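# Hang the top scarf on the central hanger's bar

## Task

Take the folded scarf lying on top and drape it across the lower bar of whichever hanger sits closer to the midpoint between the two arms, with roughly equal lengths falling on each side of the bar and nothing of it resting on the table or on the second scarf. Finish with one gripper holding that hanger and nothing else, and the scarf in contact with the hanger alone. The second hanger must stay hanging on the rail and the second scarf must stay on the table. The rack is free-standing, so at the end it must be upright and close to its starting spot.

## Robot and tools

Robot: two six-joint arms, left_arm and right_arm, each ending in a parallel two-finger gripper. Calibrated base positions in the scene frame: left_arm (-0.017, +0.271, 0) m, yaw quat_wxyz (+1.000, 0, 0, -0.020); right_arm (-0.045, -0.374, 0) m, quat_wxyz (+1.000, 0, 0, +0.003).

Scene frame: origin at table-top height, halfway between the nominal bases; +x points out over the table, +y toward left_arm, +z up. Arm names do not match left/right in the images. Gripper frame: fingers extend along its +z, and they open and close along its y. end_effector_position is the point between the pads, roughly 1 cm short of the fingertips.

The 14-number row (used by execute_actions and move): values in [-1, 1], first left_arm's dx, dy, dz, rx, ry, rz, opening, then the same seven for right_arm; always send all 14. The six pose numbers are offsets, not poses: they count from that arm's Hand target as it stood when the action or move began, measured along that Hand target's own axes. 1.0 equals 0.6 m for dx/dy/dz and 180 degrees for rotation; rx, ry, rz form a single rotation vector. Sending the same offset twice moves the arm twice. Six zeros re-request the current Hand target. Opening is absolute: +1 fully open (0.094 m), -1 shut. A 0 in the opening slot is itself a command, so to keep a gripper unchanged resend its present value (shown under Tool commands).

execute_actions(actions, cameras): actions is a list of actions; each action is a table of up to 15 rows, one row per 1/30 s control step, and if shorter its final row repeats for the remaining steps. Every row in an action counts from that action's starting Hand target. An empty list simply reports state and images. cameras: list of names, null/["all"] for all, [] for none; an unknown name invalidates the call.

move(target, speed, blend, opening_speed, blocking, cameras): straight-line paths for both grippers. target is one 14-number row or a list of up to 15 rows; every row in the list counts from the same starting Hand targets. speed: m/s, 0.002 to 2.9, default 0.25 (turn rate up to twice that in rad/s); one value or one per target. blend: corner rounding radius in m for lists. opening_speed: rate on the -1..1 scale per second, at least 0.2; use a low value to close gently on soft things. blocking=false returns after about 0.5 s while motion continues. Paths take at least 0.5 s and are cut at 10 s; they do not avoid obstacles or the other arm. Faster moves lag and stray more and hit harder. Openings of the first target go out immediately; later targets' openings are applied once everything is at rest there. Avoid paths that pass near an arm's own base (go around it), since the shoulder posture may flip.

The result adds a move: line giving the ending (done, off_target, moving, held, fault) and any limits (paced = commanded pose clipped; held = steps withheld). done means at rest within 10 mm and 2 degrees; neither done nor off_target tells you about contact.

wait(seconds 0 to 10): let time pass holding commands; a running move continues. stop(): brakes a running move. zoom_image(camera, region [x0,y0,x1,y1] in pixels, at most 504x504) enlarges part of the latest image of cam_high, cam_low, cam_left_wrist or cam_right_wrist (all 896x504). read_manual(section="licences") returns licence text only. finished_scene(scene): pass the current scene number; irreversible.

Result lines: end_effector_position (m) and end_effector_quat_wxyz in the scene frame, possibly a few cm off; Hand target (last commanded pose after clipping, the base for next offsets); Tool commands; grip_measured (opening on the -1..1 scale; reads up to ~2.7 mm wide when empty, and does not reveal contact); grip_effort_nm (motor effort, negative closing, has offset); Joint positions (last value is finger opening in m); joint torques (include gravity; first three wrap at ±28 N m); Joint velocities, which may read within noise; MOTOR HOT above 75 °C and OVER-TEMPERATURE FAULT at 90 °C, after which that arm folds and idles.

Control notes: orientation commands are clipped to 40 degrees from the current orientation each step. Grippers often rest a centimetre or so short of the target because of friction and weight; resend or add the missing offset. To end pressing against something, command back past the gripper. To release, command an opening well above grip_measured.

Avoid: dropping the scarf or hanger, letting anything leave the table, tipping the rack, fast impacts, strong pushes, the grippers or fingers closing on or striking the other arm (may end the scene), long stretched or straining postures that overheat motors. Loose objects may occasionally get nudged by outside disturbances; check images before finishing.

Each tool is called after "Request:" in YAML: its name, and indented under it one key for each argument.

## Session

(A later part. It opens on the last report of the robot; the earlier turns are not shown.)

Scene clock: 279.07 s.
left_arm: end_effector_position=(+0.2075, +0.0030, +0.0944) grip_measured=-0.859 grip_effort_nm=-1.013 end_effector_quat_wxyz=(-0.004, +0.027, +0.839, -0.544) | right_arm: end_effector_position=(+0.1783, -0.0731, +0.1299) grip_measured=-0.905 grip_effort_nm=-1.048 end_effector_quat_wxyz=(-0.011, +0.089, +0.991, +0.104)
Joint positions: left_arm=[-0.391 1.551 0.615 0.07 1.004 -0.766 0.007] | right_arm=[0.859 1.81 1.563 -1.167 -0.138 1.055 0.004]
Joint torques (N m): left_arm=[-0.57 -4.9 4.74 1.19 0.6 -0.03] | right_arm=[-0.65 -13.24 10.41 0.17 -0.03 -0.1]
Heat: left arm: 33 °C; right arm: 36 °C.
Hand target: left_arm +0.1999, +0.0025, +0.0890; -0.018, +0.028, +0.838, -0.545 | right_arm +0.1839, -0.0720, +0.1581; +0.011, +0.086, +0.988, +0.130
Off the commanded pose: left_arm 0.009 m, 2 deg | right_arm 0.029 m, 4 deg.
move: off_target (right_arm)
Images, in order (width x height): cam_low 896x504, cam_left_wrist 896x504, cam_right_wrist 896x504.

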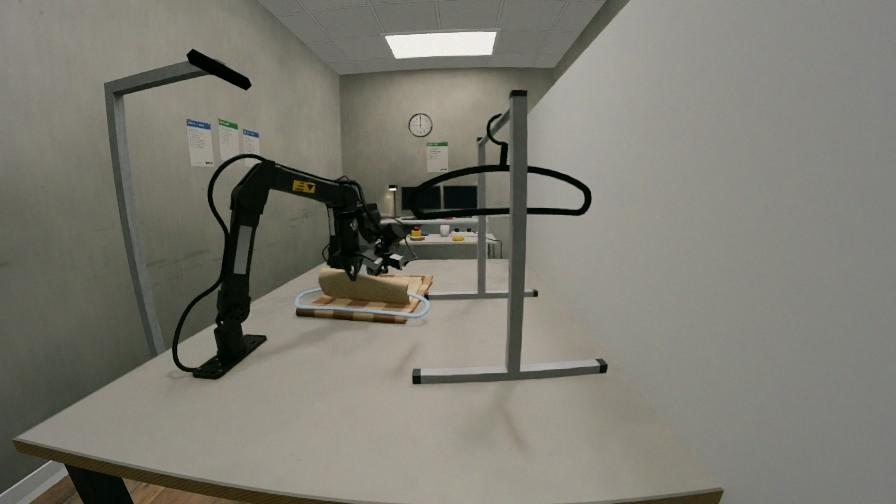

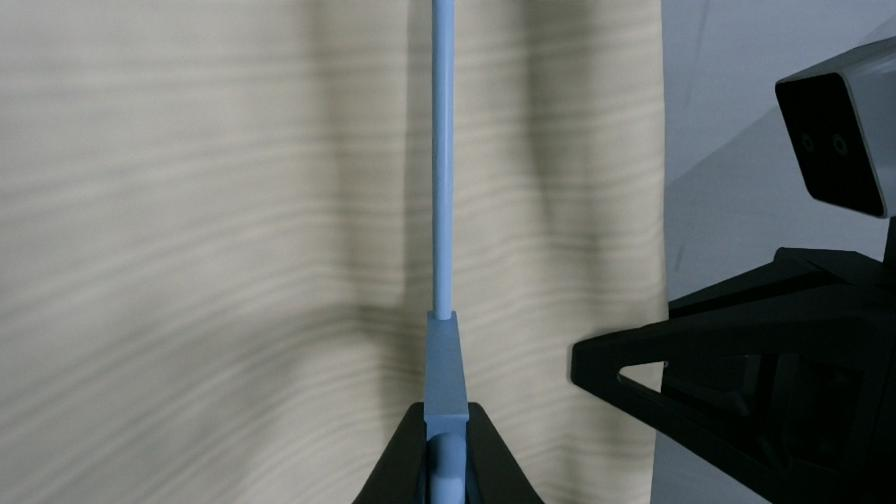

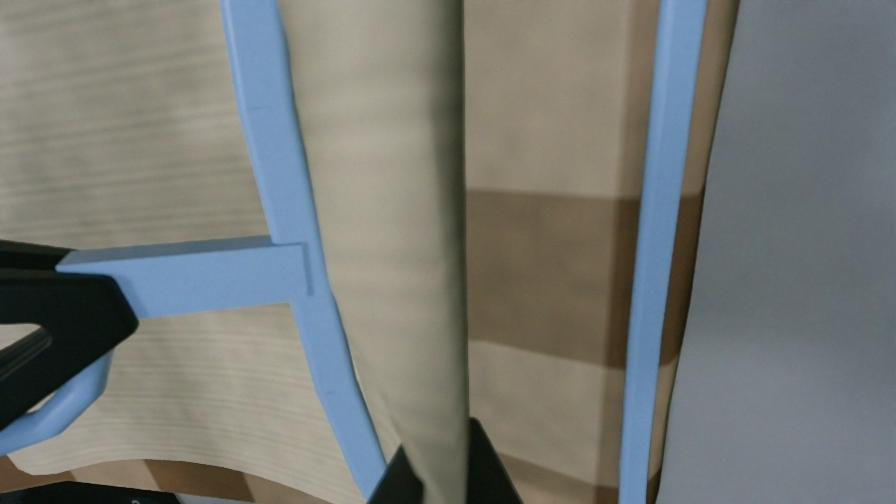

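Request:
move:
  target: [0,0,0,0,0,0,-1, 0,0.0367,-0.137,0,0,0,-1]
  speed: 0.07
  cameras: ["cam_left_wrist","cam_right_wrist","cam_low"]

Request:
zoom_image:
  camera: "cam_low"
  region: [260, 240, 440, 360]

Scene clock: 284.63 s.
left_arm: end_effector_position=(+0.2079, +0.0028, +0.0948) grip_measured=-0.859 grip_effort_nm=-1.018 end_effector_quat_wxyz=(-0.003, +0.028, +0.839, -0.544) | right_arm: end_effector_position=(+0.1781, -0.0733, +0.2380) grip_measured=-0.913 grip_effort_nm=-1.048 end_effector_quat_wxyz=(+0.005, +0.087, +0.988, +0.126)
Joint positions: left_arm=[-0.391 1.551 0.615 0.073 1.004 -0.766 0.007] | right_arm=[0.859 1.849 2.046 -1.555 -0.138 1.054 0.004]
Joint torques (N m): left_arm=[-0.59 -4.9 4.74 1.16 0.6 -0.03] | right_arm=[-0.7 -8.03 9.89 0.36 -0.03 -0.09]
Heat: left arm: 33 °C; right arm: 37 °C.
Hand target: left_arm +0.1999, +0.0025, +0.0890; -0.018, +0.028, +0.838, -0.545 | right_arm +0.1840, -0.0721, +0.2431; +0.011, +0.086, +0.988, +0.130
Off the commanded pose: left_arm 0.010 m, 2 deg | right_arm 0.008 m, 1 deg.
move: done
Images, in order (width x height): cam_low 896x504, cam_left_wrist 896x504, cam_right_wrist 896x504.

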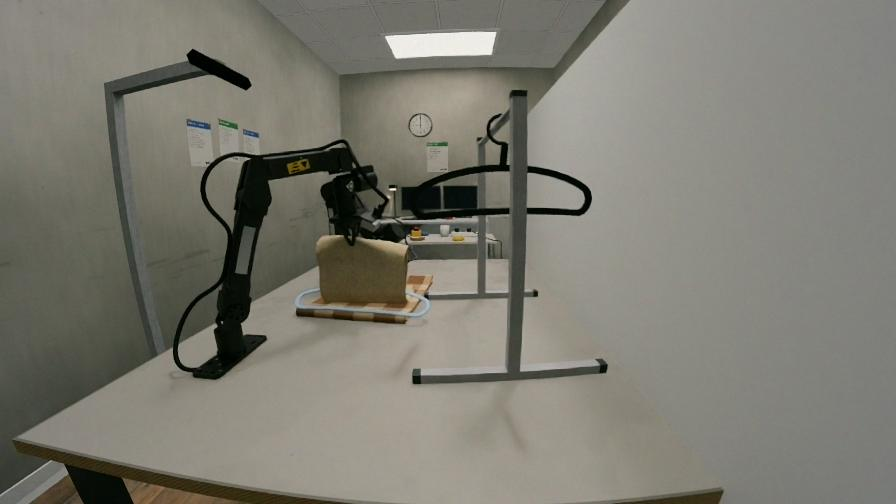

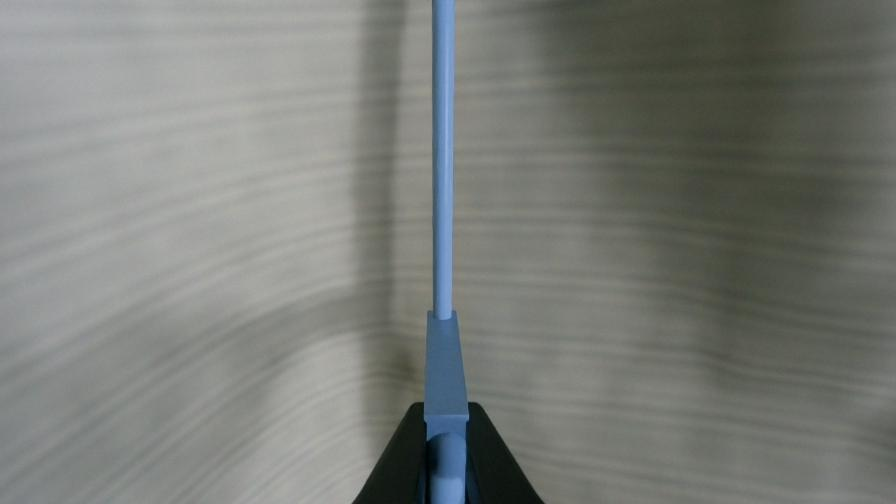

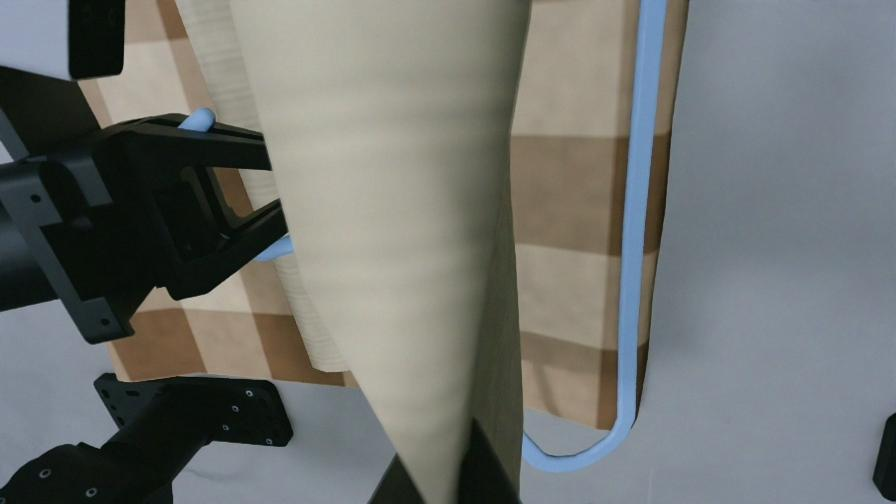

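Scaled by 2.800.

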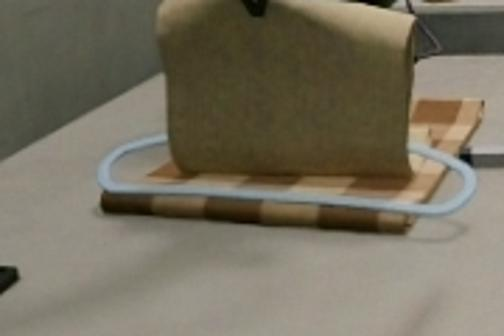

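Request:
move:
  target: [0.0267,-0.158,-0.0957,0,0,0,-1, -0.0243,-0.176,-0.0265,0,0,0,-1]
  speed: 0.07
  cameras: ["cam_left_wrist","cam_right_wrist","cam_low","cam_high"]

Request:
zoom_image:
  camera: "cam_low"
  region: [240, 200, 460, 360]

Scene clock: 288.37 s.
left_arm: end_effector_position=(+0.1833, +0.0191, +0.1798) grip_measured=-0.859 grip_effort_nm=-1.018 end_effector_quat_wxyz=(-0.029, +0.010, +0.849, -0.528) | right_arm: end_effector_position=(+0.1825, -0.1755, +0.2249) grip_measured=-0.913 grip_effort_nm=-1.043 end_effector_quat_wxyz=(+0.000, +0.089, +0.989, +0.120)
Joint positions: left_arm=[-0.375 1.278 0.816 -0.5 1.004 -0.733 0.007] | right_arm=[0.6 1.586 1.689 -1.518 -0.185 0.799 0.004]
Joint torques (N m): left_arm=[0.65 -5.46 10.13 0.92 0.84 0.09] | right_arm=[-0.58 -9.78 5.08 0.42 -0.11 -0.06]
Heat: left arm: 33 °C; right arm: 37 °C.
Hand target: left_arm +0.1849, +0.0177, +0.1988; -0.018, +0.027, +0.838, -0.545 | right_arm +0.1800, -0.1792, +0.2311; +0.011, +0.087, +0.988, +0.130
Off the commanded pose: left_arm 0.019 m, 3 deg | right_arm 0.008 m, 2 deg.
move: off_target (left_arm)

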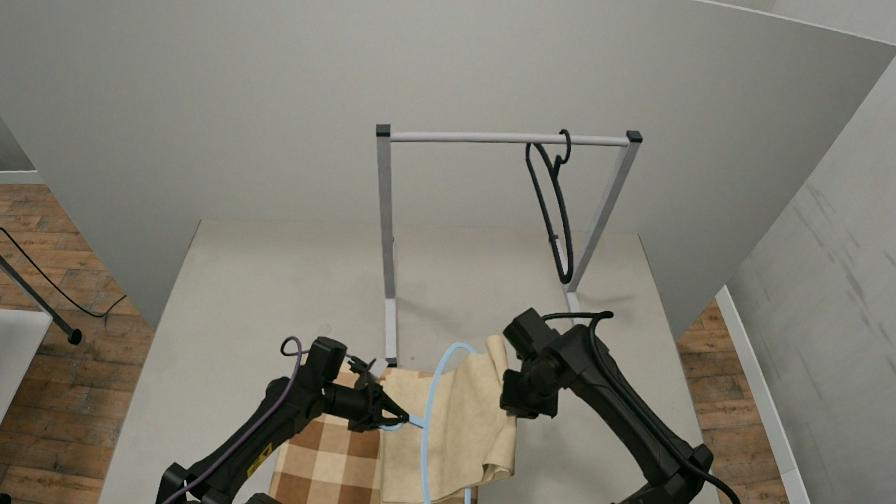

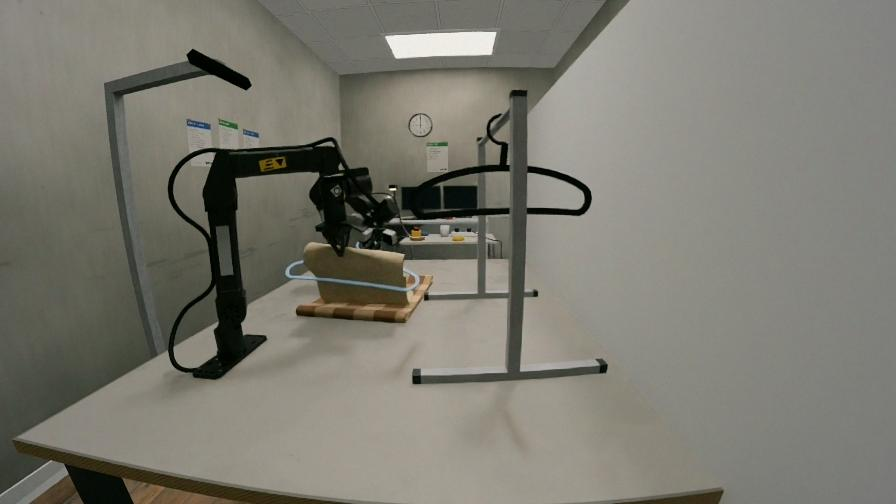

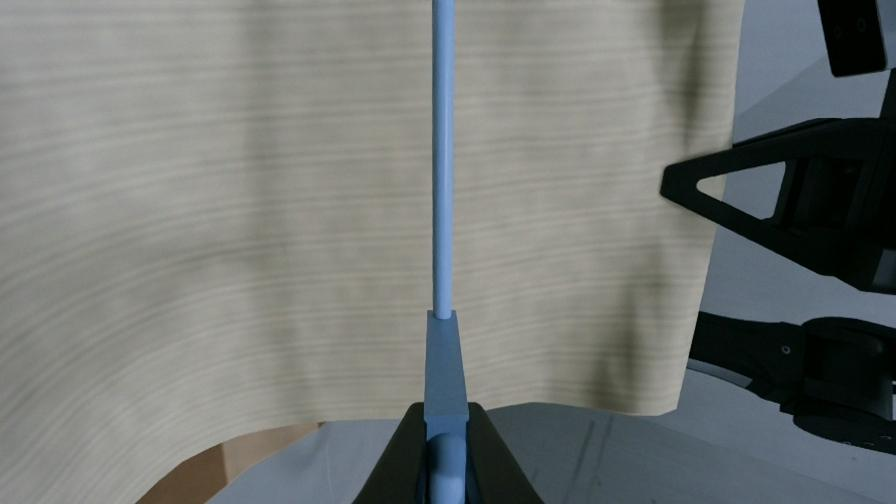

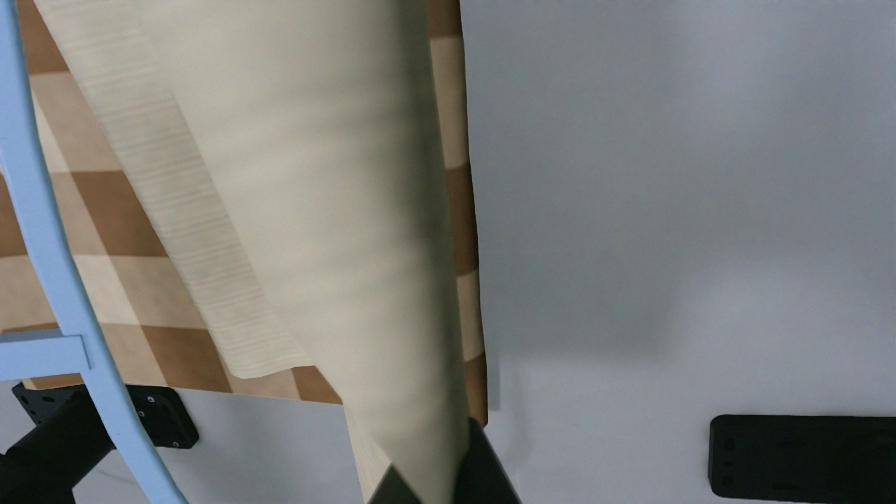

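Scaled by 2.291.

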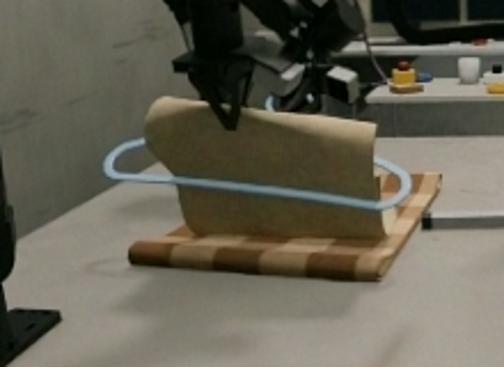

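Request:
move:
  target: [0,-0.1523,-0.0677,0,0,0,-1, -0.002,-0.042,0.0405,0,0,0,-1]
  speed: 0.06
  cameras: ["cam_left_wrist","cam_right_wrist","cam_low","cam_high"]

Request:
zoom_image:
  camera: "cam_low"
  region: [240, 200, 460, 360]

Scene clock: 291.53 s.
left_arm: end_effector_position=(+0.1842, +0.0200, +0.2780) grip_measured=-0.859 grip_effort_nm=-1.013 end_effector_quat_wxyz=(-0.028, +0.007, +0.852, -0.523) | right_arm: end_effector_position=(+0.1800, -0.1881, +0.2001) grip_measured=-0.913 grip_effort_nm=-1.043 end_effector_quat_wxyz=(+0.002, +0.084, +0.987, +0.136)
Joint positions: left_arm=[-0.375 1.271 1.212 -0.91 0.992 -0.732 0.007] | right_arm=[0.551 1.505 1.5 -1.398 -0.215 0.744 0.004]
Joint torques (N m): left_arm=[0.79 -4.16 10.86 1 0.97 0.11] | right_arm=[-1.05 -8.57 4.83 0.32 0.06 -0.1]
Heat: left arm: 33 °C; right arm: 37 °C.
Hand target: left_arm +0.1848, +0.0178, +0.2989; -0.018, +0.027, +0.838, -0.545 | right_arm +0.1781, -0.1971, +0.2012; +0.011, +0.086, +0.988, +0.130
Off the commanded pose: left_arm 0.021 m, 4 deg | right_arm 0.009 m, 1 deg.
move: off_target (left_arm)

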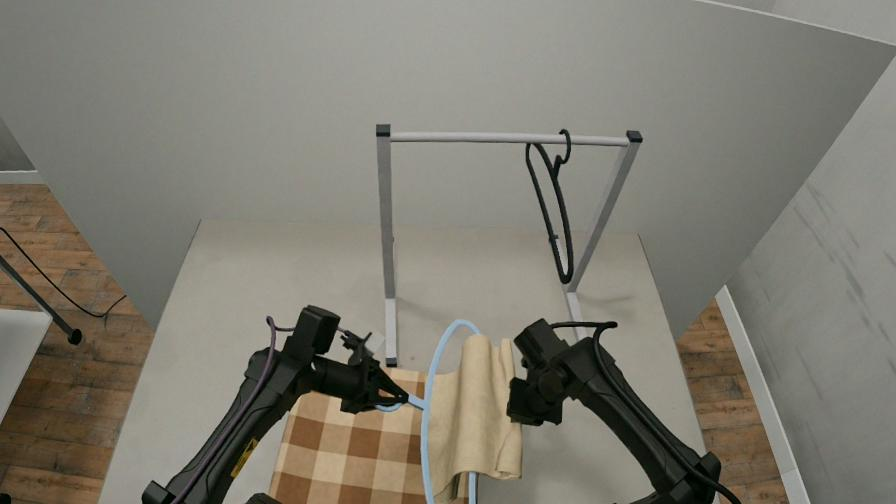

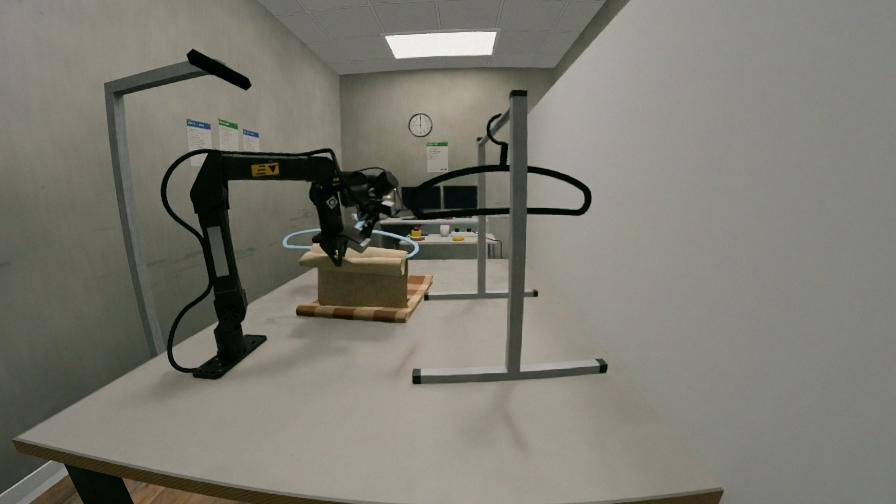

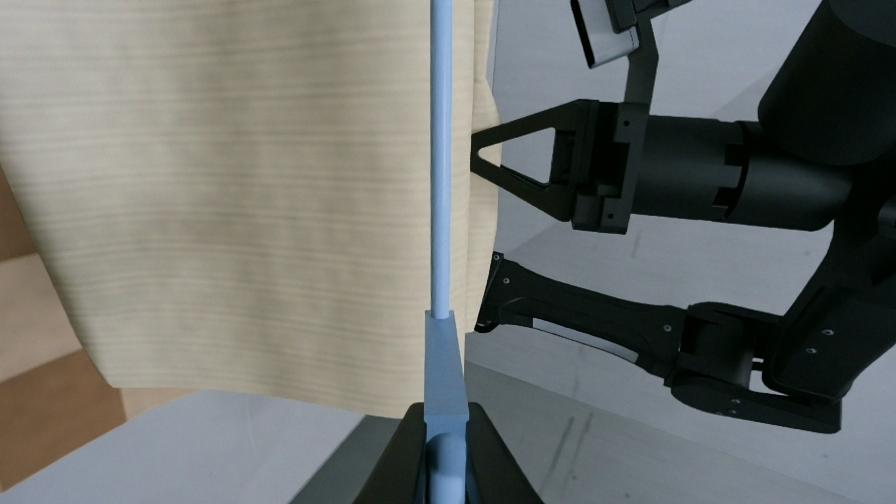

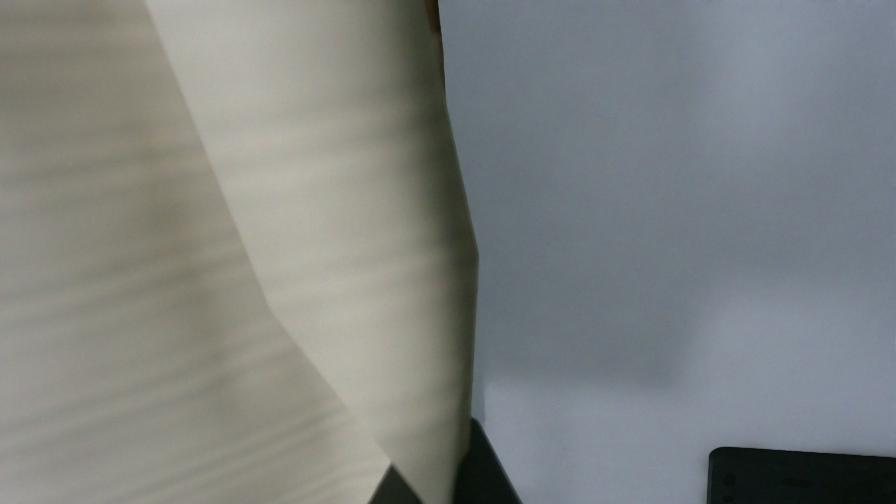

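Scaled by 2.291.

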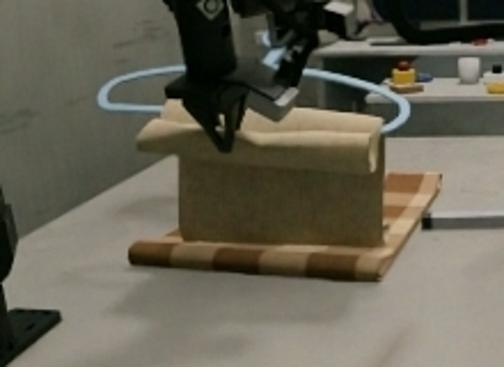

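Request:
move:
  target: [0,-0.1523,-0.0677,0,0,0,-1, 0,-0.028,0.105,0,0,0,-1]
  speed: 0.05
  cameras: ["cam_left_wrist","cam_right_wrist","cam_low","cam_high"]

Request:
zoom_image:
  camera: "cam_low"
  region: [240, 200, 460, 360]

Scene clock: 295.20 s.
left_arm: end_effector_position=(+0.1847, +0.0197, +0.3853) grip_measured=-0.859 grip_effort_nm=-1.018 end_effector_quat_wxyz=(-0.026, +0.011, +0.848, -0.528) | right_arm: end_effector_position=(+0.1780, -0.1923, +0.1334) grip_measured=-0.913 grip_effort_nm=-1.038 end_effector_quat_wxyz=(+0.000, +0.086, +0.988, +0.128)
Joint positions: left_arm=[-0.371 1.425 1.781 -1.318 1.004 -0.728 0.007] | right_arm=[0.549 1.475 1.211 -1.151 -0.204 0.744 0.004]
Joint torques (N m): left_arm=[0.55 -4.12 8.73 1.09 0.79 0.11] | right_arm=[-0.8 -8.35 5.34 0.41 -0.03 -0.09]
Heat: left arm: 34 °C; right arm: 37 °C.
Hand target: left_arm +0.1848, +0.0179, +0.3989; -0.018, +0.027, +0.838, -0.545 | right_arm +0.1779, -0.1970, +0.1359; +0.011, +0.086, +0.988, +0.130
Off the commanded pose: left_arm 0.014 m, 3 deg | right_arm 0.005 m, 1 deg.
move: off_target (left_arm)

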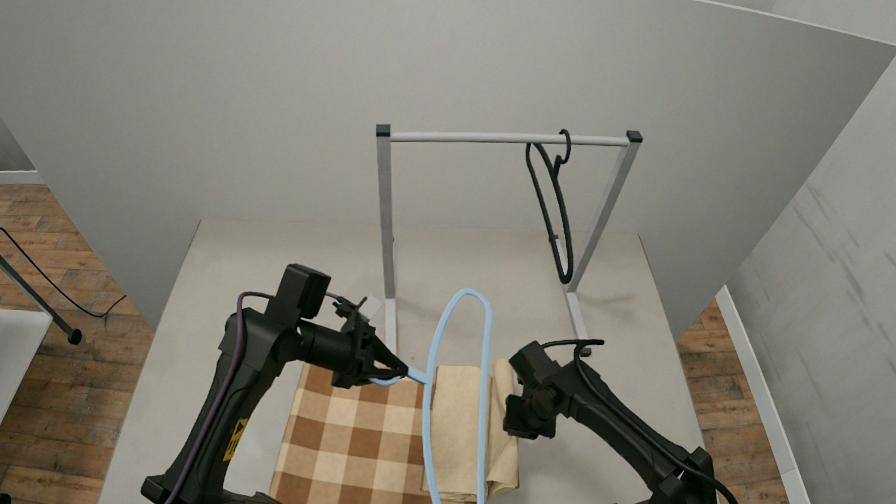

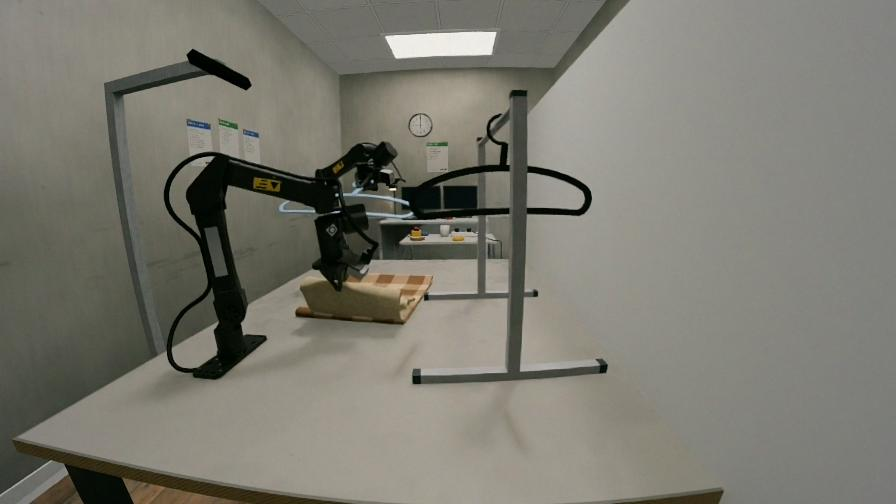

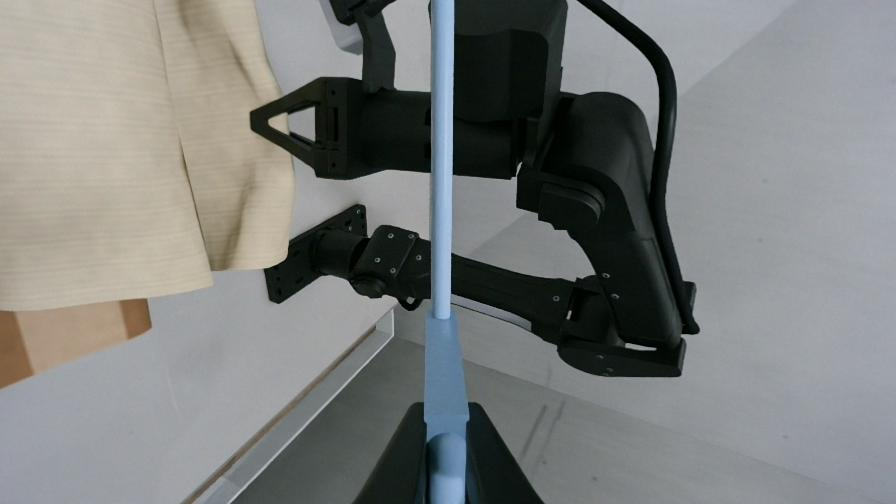

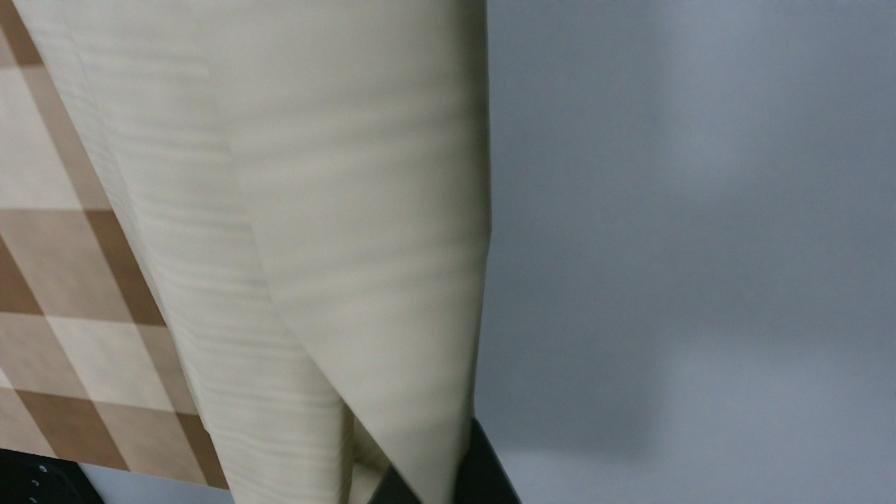

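Scaled by 2.291.

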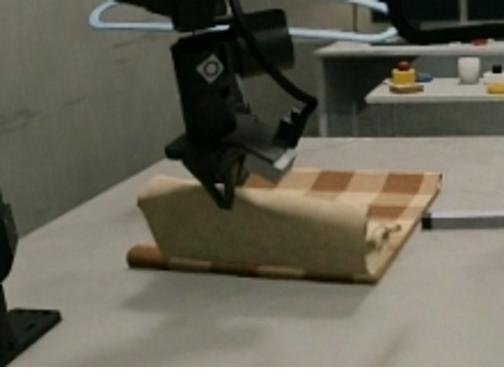

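Request:
zoom_image:
  camera: "cam_high"
  region: [340, 270, 600, 504]

Request:
zoom_image:
  camera: "cam_left_wrist"
  region: [0, 0, 400, 400]

Request:
zoom_image:
  camera: "cam_low"
  region: [280, 250, 440, 340]

Request:
zoom_image:
  camera: "cam_right_wrist"
  region: [0, 0, 504, 504]

Scaled by 1.938.

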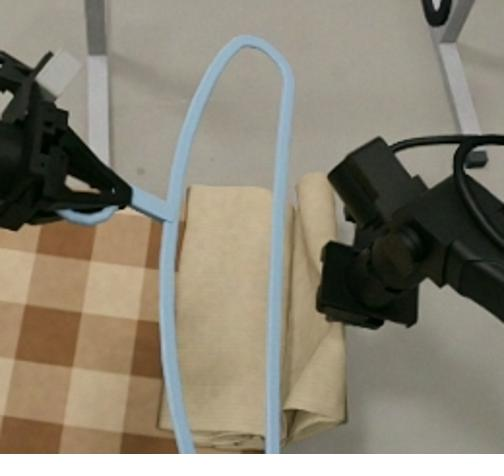

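Scaled by 1.260.

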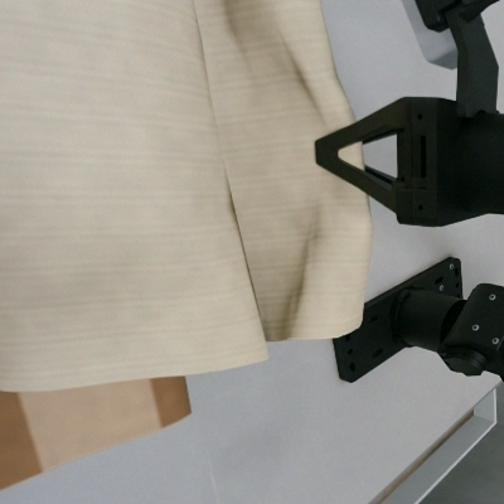

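Scaled by 3.150.

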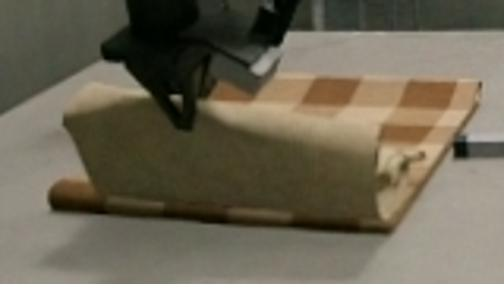

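Scaled by 1.000.

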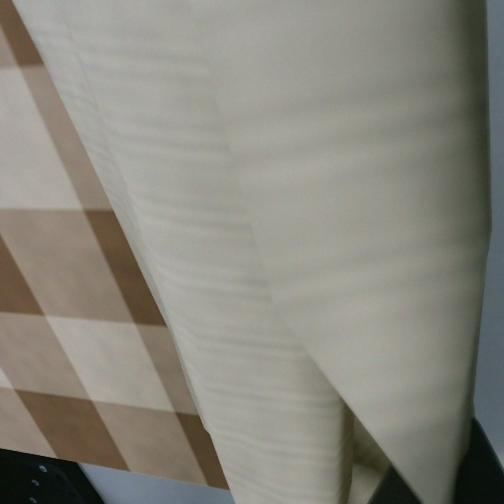

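Request:
move:
  target: [0,0.3047,0.1353,0,0,0,-1, 0,0,0,0,0,0,-1]
  speed: 0.12
  cameras: ["cam_left_wrist","cam_high","cam_low"]

Request:
zoom_image:
  camera: "cam_high"
  region: [340, 270, 600, 504]

Scene clock: 311.70 s.
left_arm: end_effector_position=(+0.1897, +0.0171, +0.1976) grip_measured=-0.859 grip_effort_nm=-1.018 end_effector_quat_wxyz=(-0.011, +0.025, +0.844, -0.535) | right_arm: end_effector_position=(+0.1780, -0.1923, +0.1334) grip_measured=-0.913 grip_effort_nm=-1.053 end_effector_quat_wxyz=(+0.000, +0.086, +0.988, +0.128)
Joint positions: left_arm=[-0.371 1.275 0.872 -0.527 1.009 -0.713 0.007] | right_arm=[0.549 1.475 1.211 -1.151 -0.204 0.744 0.004]
Joint torques (N m): left_arm=[0.39 -5.09 5.7 1.13 0.79 -0.04] | right_arm=[-0.79 -8.36 5.29 0.42 -0.03 -0.1]
Heat: left arm: 35 °C; right arm: 37 °C.
Hand target: left_arm +0.1848, +0.0177, +0.1988; -0.018, +0.027, +0.838, -0.545 | right_arm +0.1779, -0.1970, +0.1359; +0.011, +0.086, +0.988, +0.130
Off the commanded pose: left_arm 0.005 m, 2 deg | right_arm 0.005 m, 1 deg.
move: done
Images, in order (width x height): cam_high 896x504, cam_low 896x504, cam_left_wrist 896x504.

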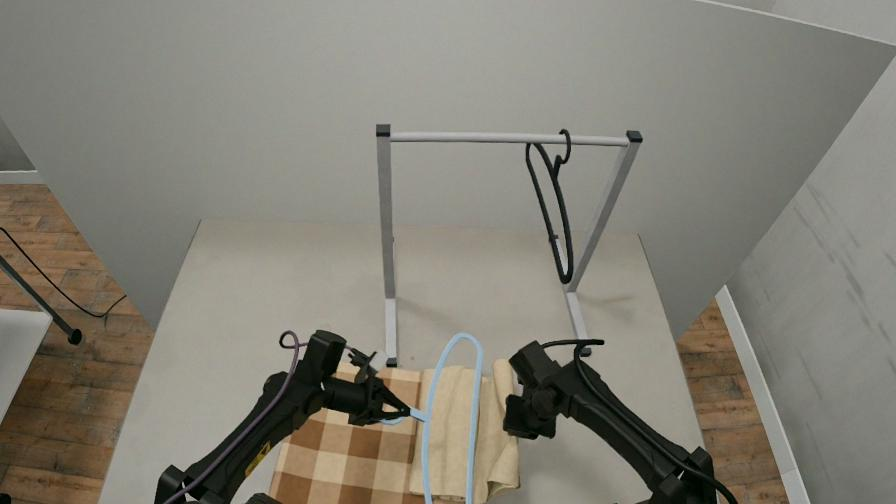

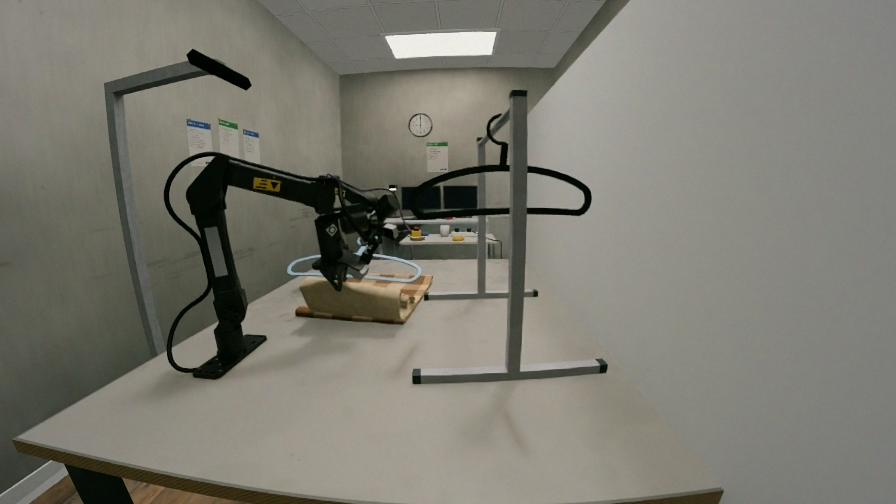

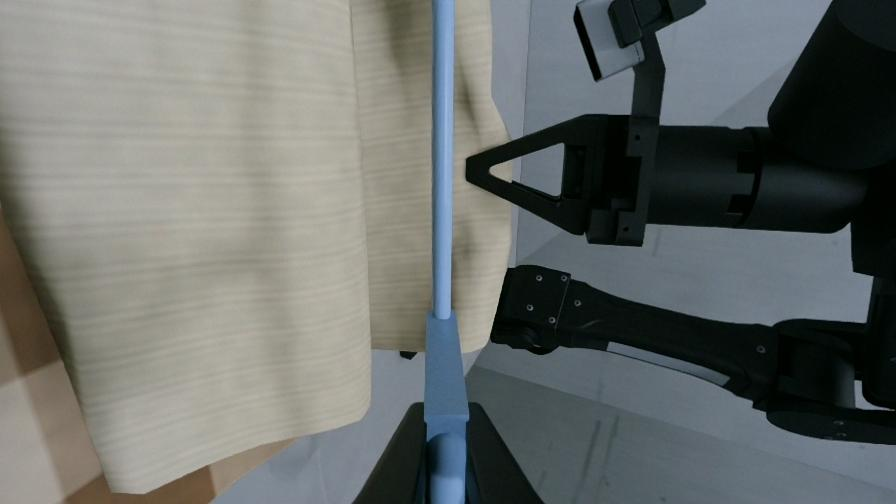

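Scaled by 1.938.

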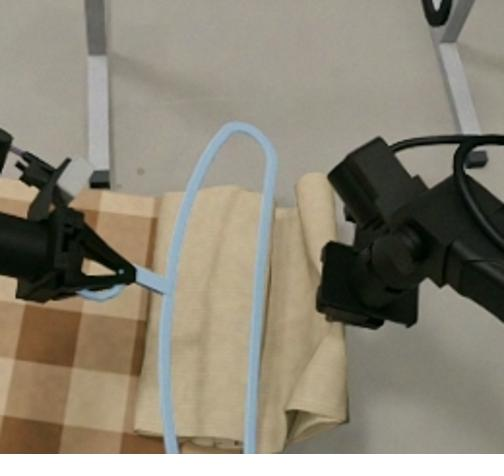

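Request:
zoom_image:
  camera: "cam_low"
  region: [370, 265, 440, 325]

Request:
zoom_image:
  camera: "cam_high"
  region: [400, 350, 530, 504]

Scaled by 7.200.

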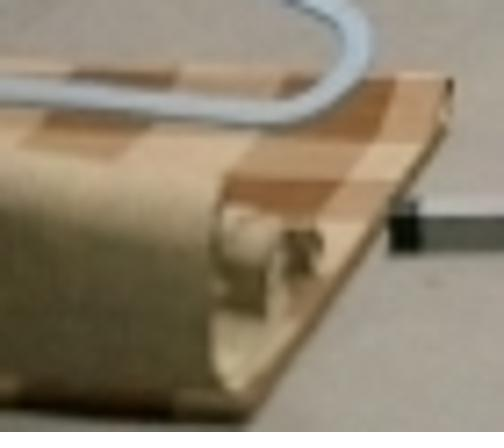

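Scaled by 3.273.

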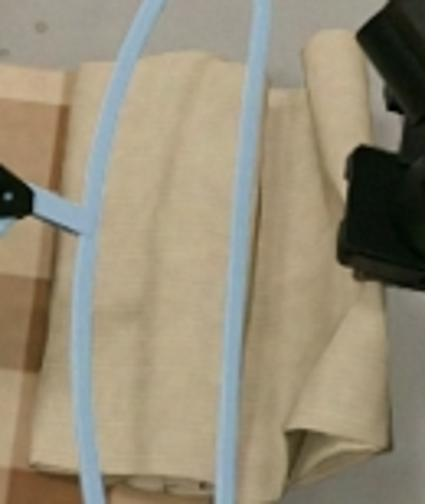

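Request:
move:
  target: [0,0,0,0,0,0,-1, -0.008,-0.081,0.125,0,0,0,-1]
  speed: 0.08
  cameras: ["cam_left_wrist","cam_right_wrist","cam_low"]

Request:
zoom_image:
  camera: "cam_low"
  region: [260, 240, 440, 360]

Scene clock: 318.20 s.
left_arm: end_effector_position=(+0.1898, +0.0171, +0.1977) grip_measured=-0.859 grip_effort_nm=-1.013 end_effector_quat_wxyz=(-0.011, +0.025, +0.844, -0.535) | right_arm: end_effector_position=(+0.1780, -0.2243, +0.0516) grip_measured=-0.913 grip_effort_nm=-1.043 end_effector_quat_wxyz=(+0.007, +0.088, +0.988, +0.124)
Joint positions: left_arm=[-0.371 1.275 0.872 -0.526 1.009 -0.714 0.007] | right_arm=[0.446 1.475 0.88 -0.835 -0.205 0.644 0.004]
Joint torques (N m): left_arm=[0.36 -5.11 5.68 1.14 0.8 -0.05] | right_arm=[-0.58 -6.6 4.86 0.43 -0.17 -0.14]
Heat: left arm: 34 °C; right arm: 37 °C.
Hand target: left_arm +0.1848, +0.0177, +0.1988; -0.018, +0.027, +0.838, -0.545 | right_arm +0.1778, -0.2249, +0.0509; +0.011, +0.086, +0.988, +0.130
Off the commanded pose: left_arm 0.005 m, 2 deg | right_arm 0.001 m, 1 deg.
move: done
Images, in order (width x height): cam_low 896x504, cam_left_wrist 896x504, cam_right_wrist 896x504.

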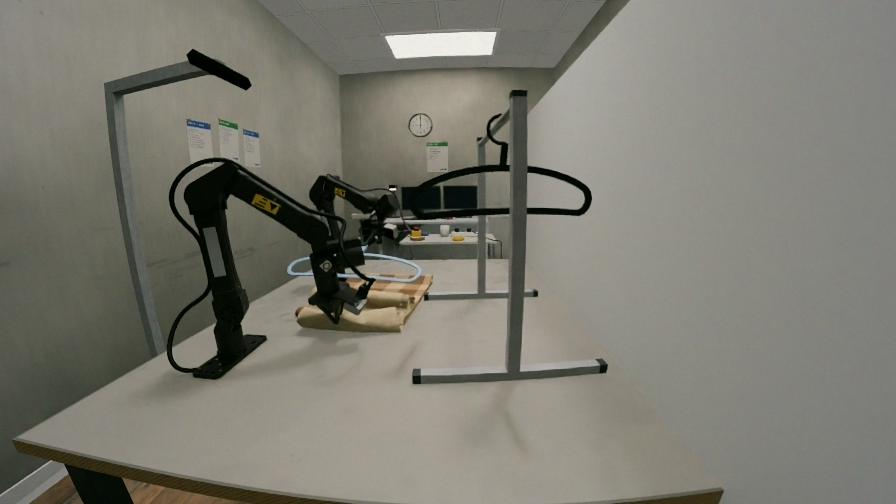

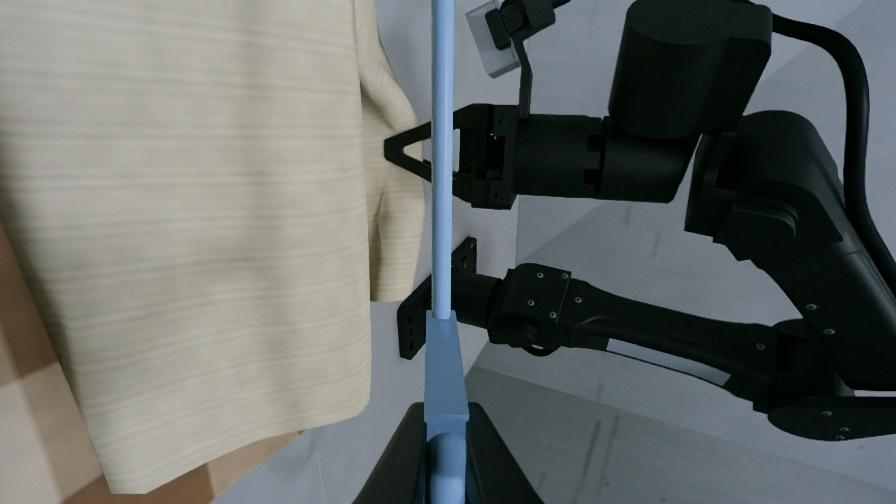

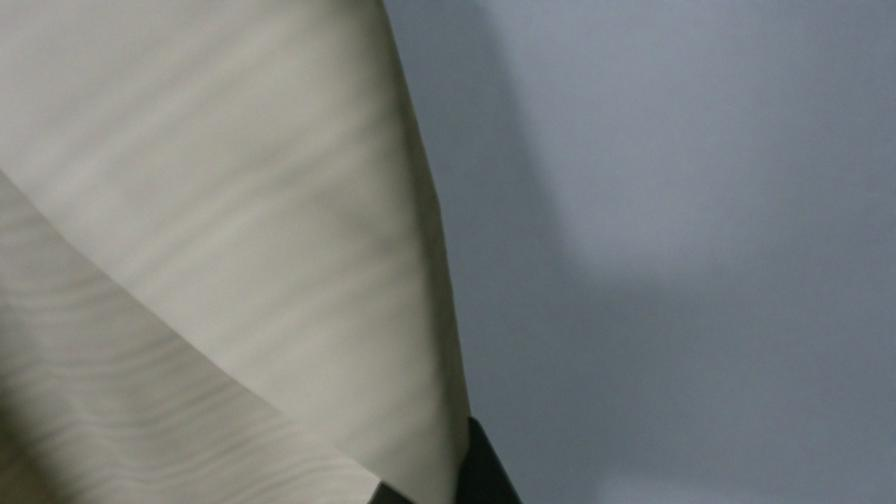

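Scaled by 2.800.

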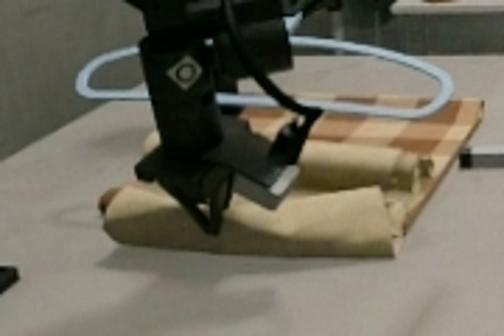

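Request:
move:
  target:
    - [0,0,0,0,0,0,-1, -0.0145,-0.0555,-0.11,0,0,0,-1]
    - [0,0,0,0,0,0,-1, -0.023,-0.1277,-0.0308,0,0,0,-1]
  speed: 0.08
  blend: 0.03
  cameras: ["cam_left_wrist","cam_right_wrist","cam_low","cam_high"]

Request:
zoom_image:
  camera: "cam_low"
  region: [260, 240, 440, 360]

Scene clock: 321.80 s.
left_arm: end_effector_position=(+0.1899, +0.0170, +0.1978) grip_measured=-0.859 grip_effort_nm=-1.023 end_effector_quat_wxyz=(-0.011, +0.025, +0.844, -0.535) | right_arm: end_effector_position=(+0.1786, -0.3037, +0.0541) grip_measured=-0.913 grip_effort_nm=-1.043 end_effector_quat_wxyz=(+0.014, +0.086, +0.988, +0.129)
Joint positions: left_arm=[-0.371 1.275 0.872 -0.525 1.009 -0.714 0.007] | right_arm=[0.107 1.388 0.817 -0.921 -0.247 0.296 0.004]
Joint torques (N m): left_arm=[0.39 -5.12 5.67 1.14 0.78 -0.05] | right_arm=[-0.75 -4.08 4.94 0.37 -0.16 -0.13]
Heat: left arm: 34 °C; right arm: 36 °C.
Hand target: left_arm +0.1848, +0.0177, +0.1989; -0.018, +0.028, +0.838, -0.545 | right_arm +0.1778, -0.3049, +0.0489; +0.011, +0.087, +0.988, +0.130
Off the commanded pose: left_arm 0.005 m, 2 deg | right_arm 0.005 m, 0 deg.
move: done

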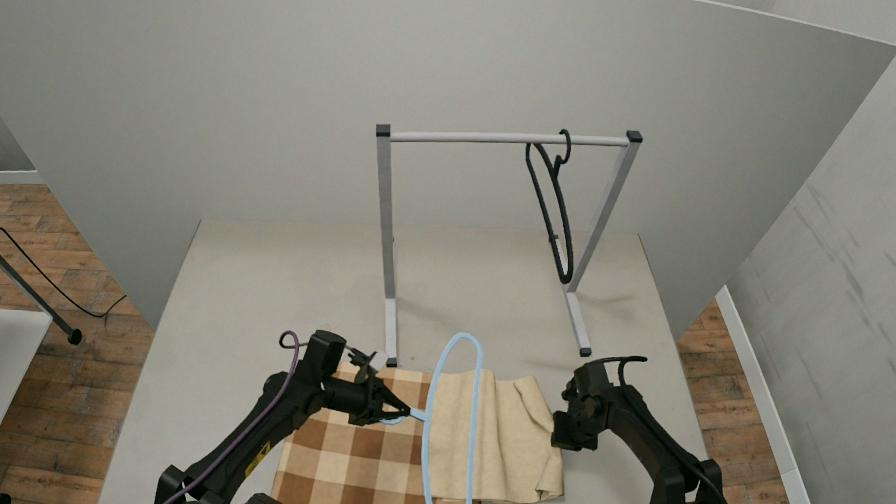

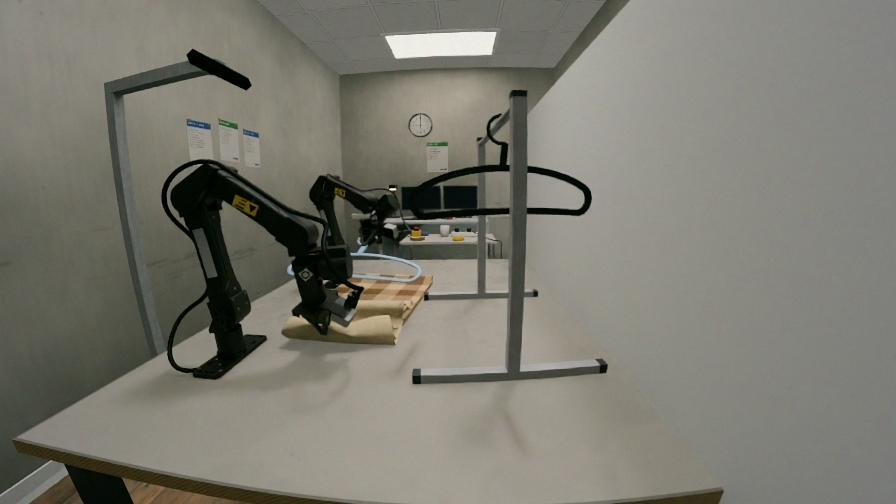

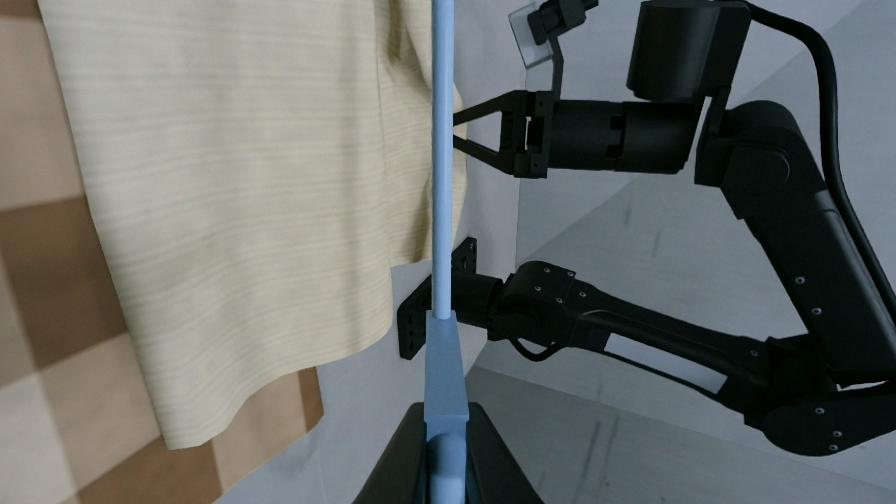

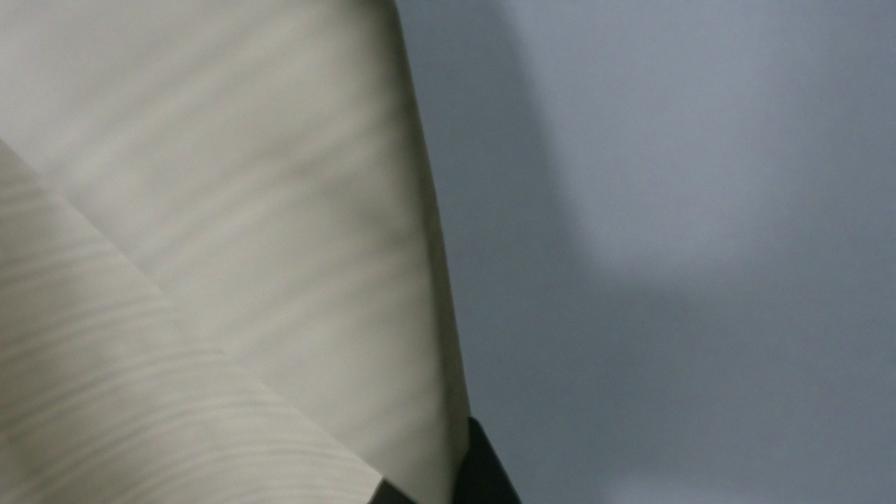

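Scaled by 2.800.

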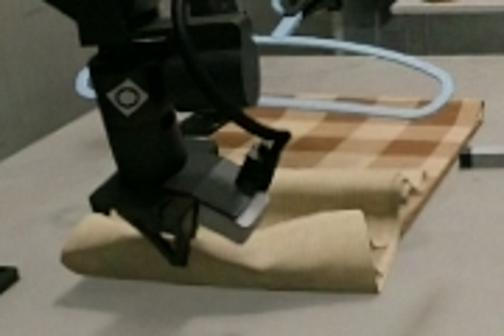

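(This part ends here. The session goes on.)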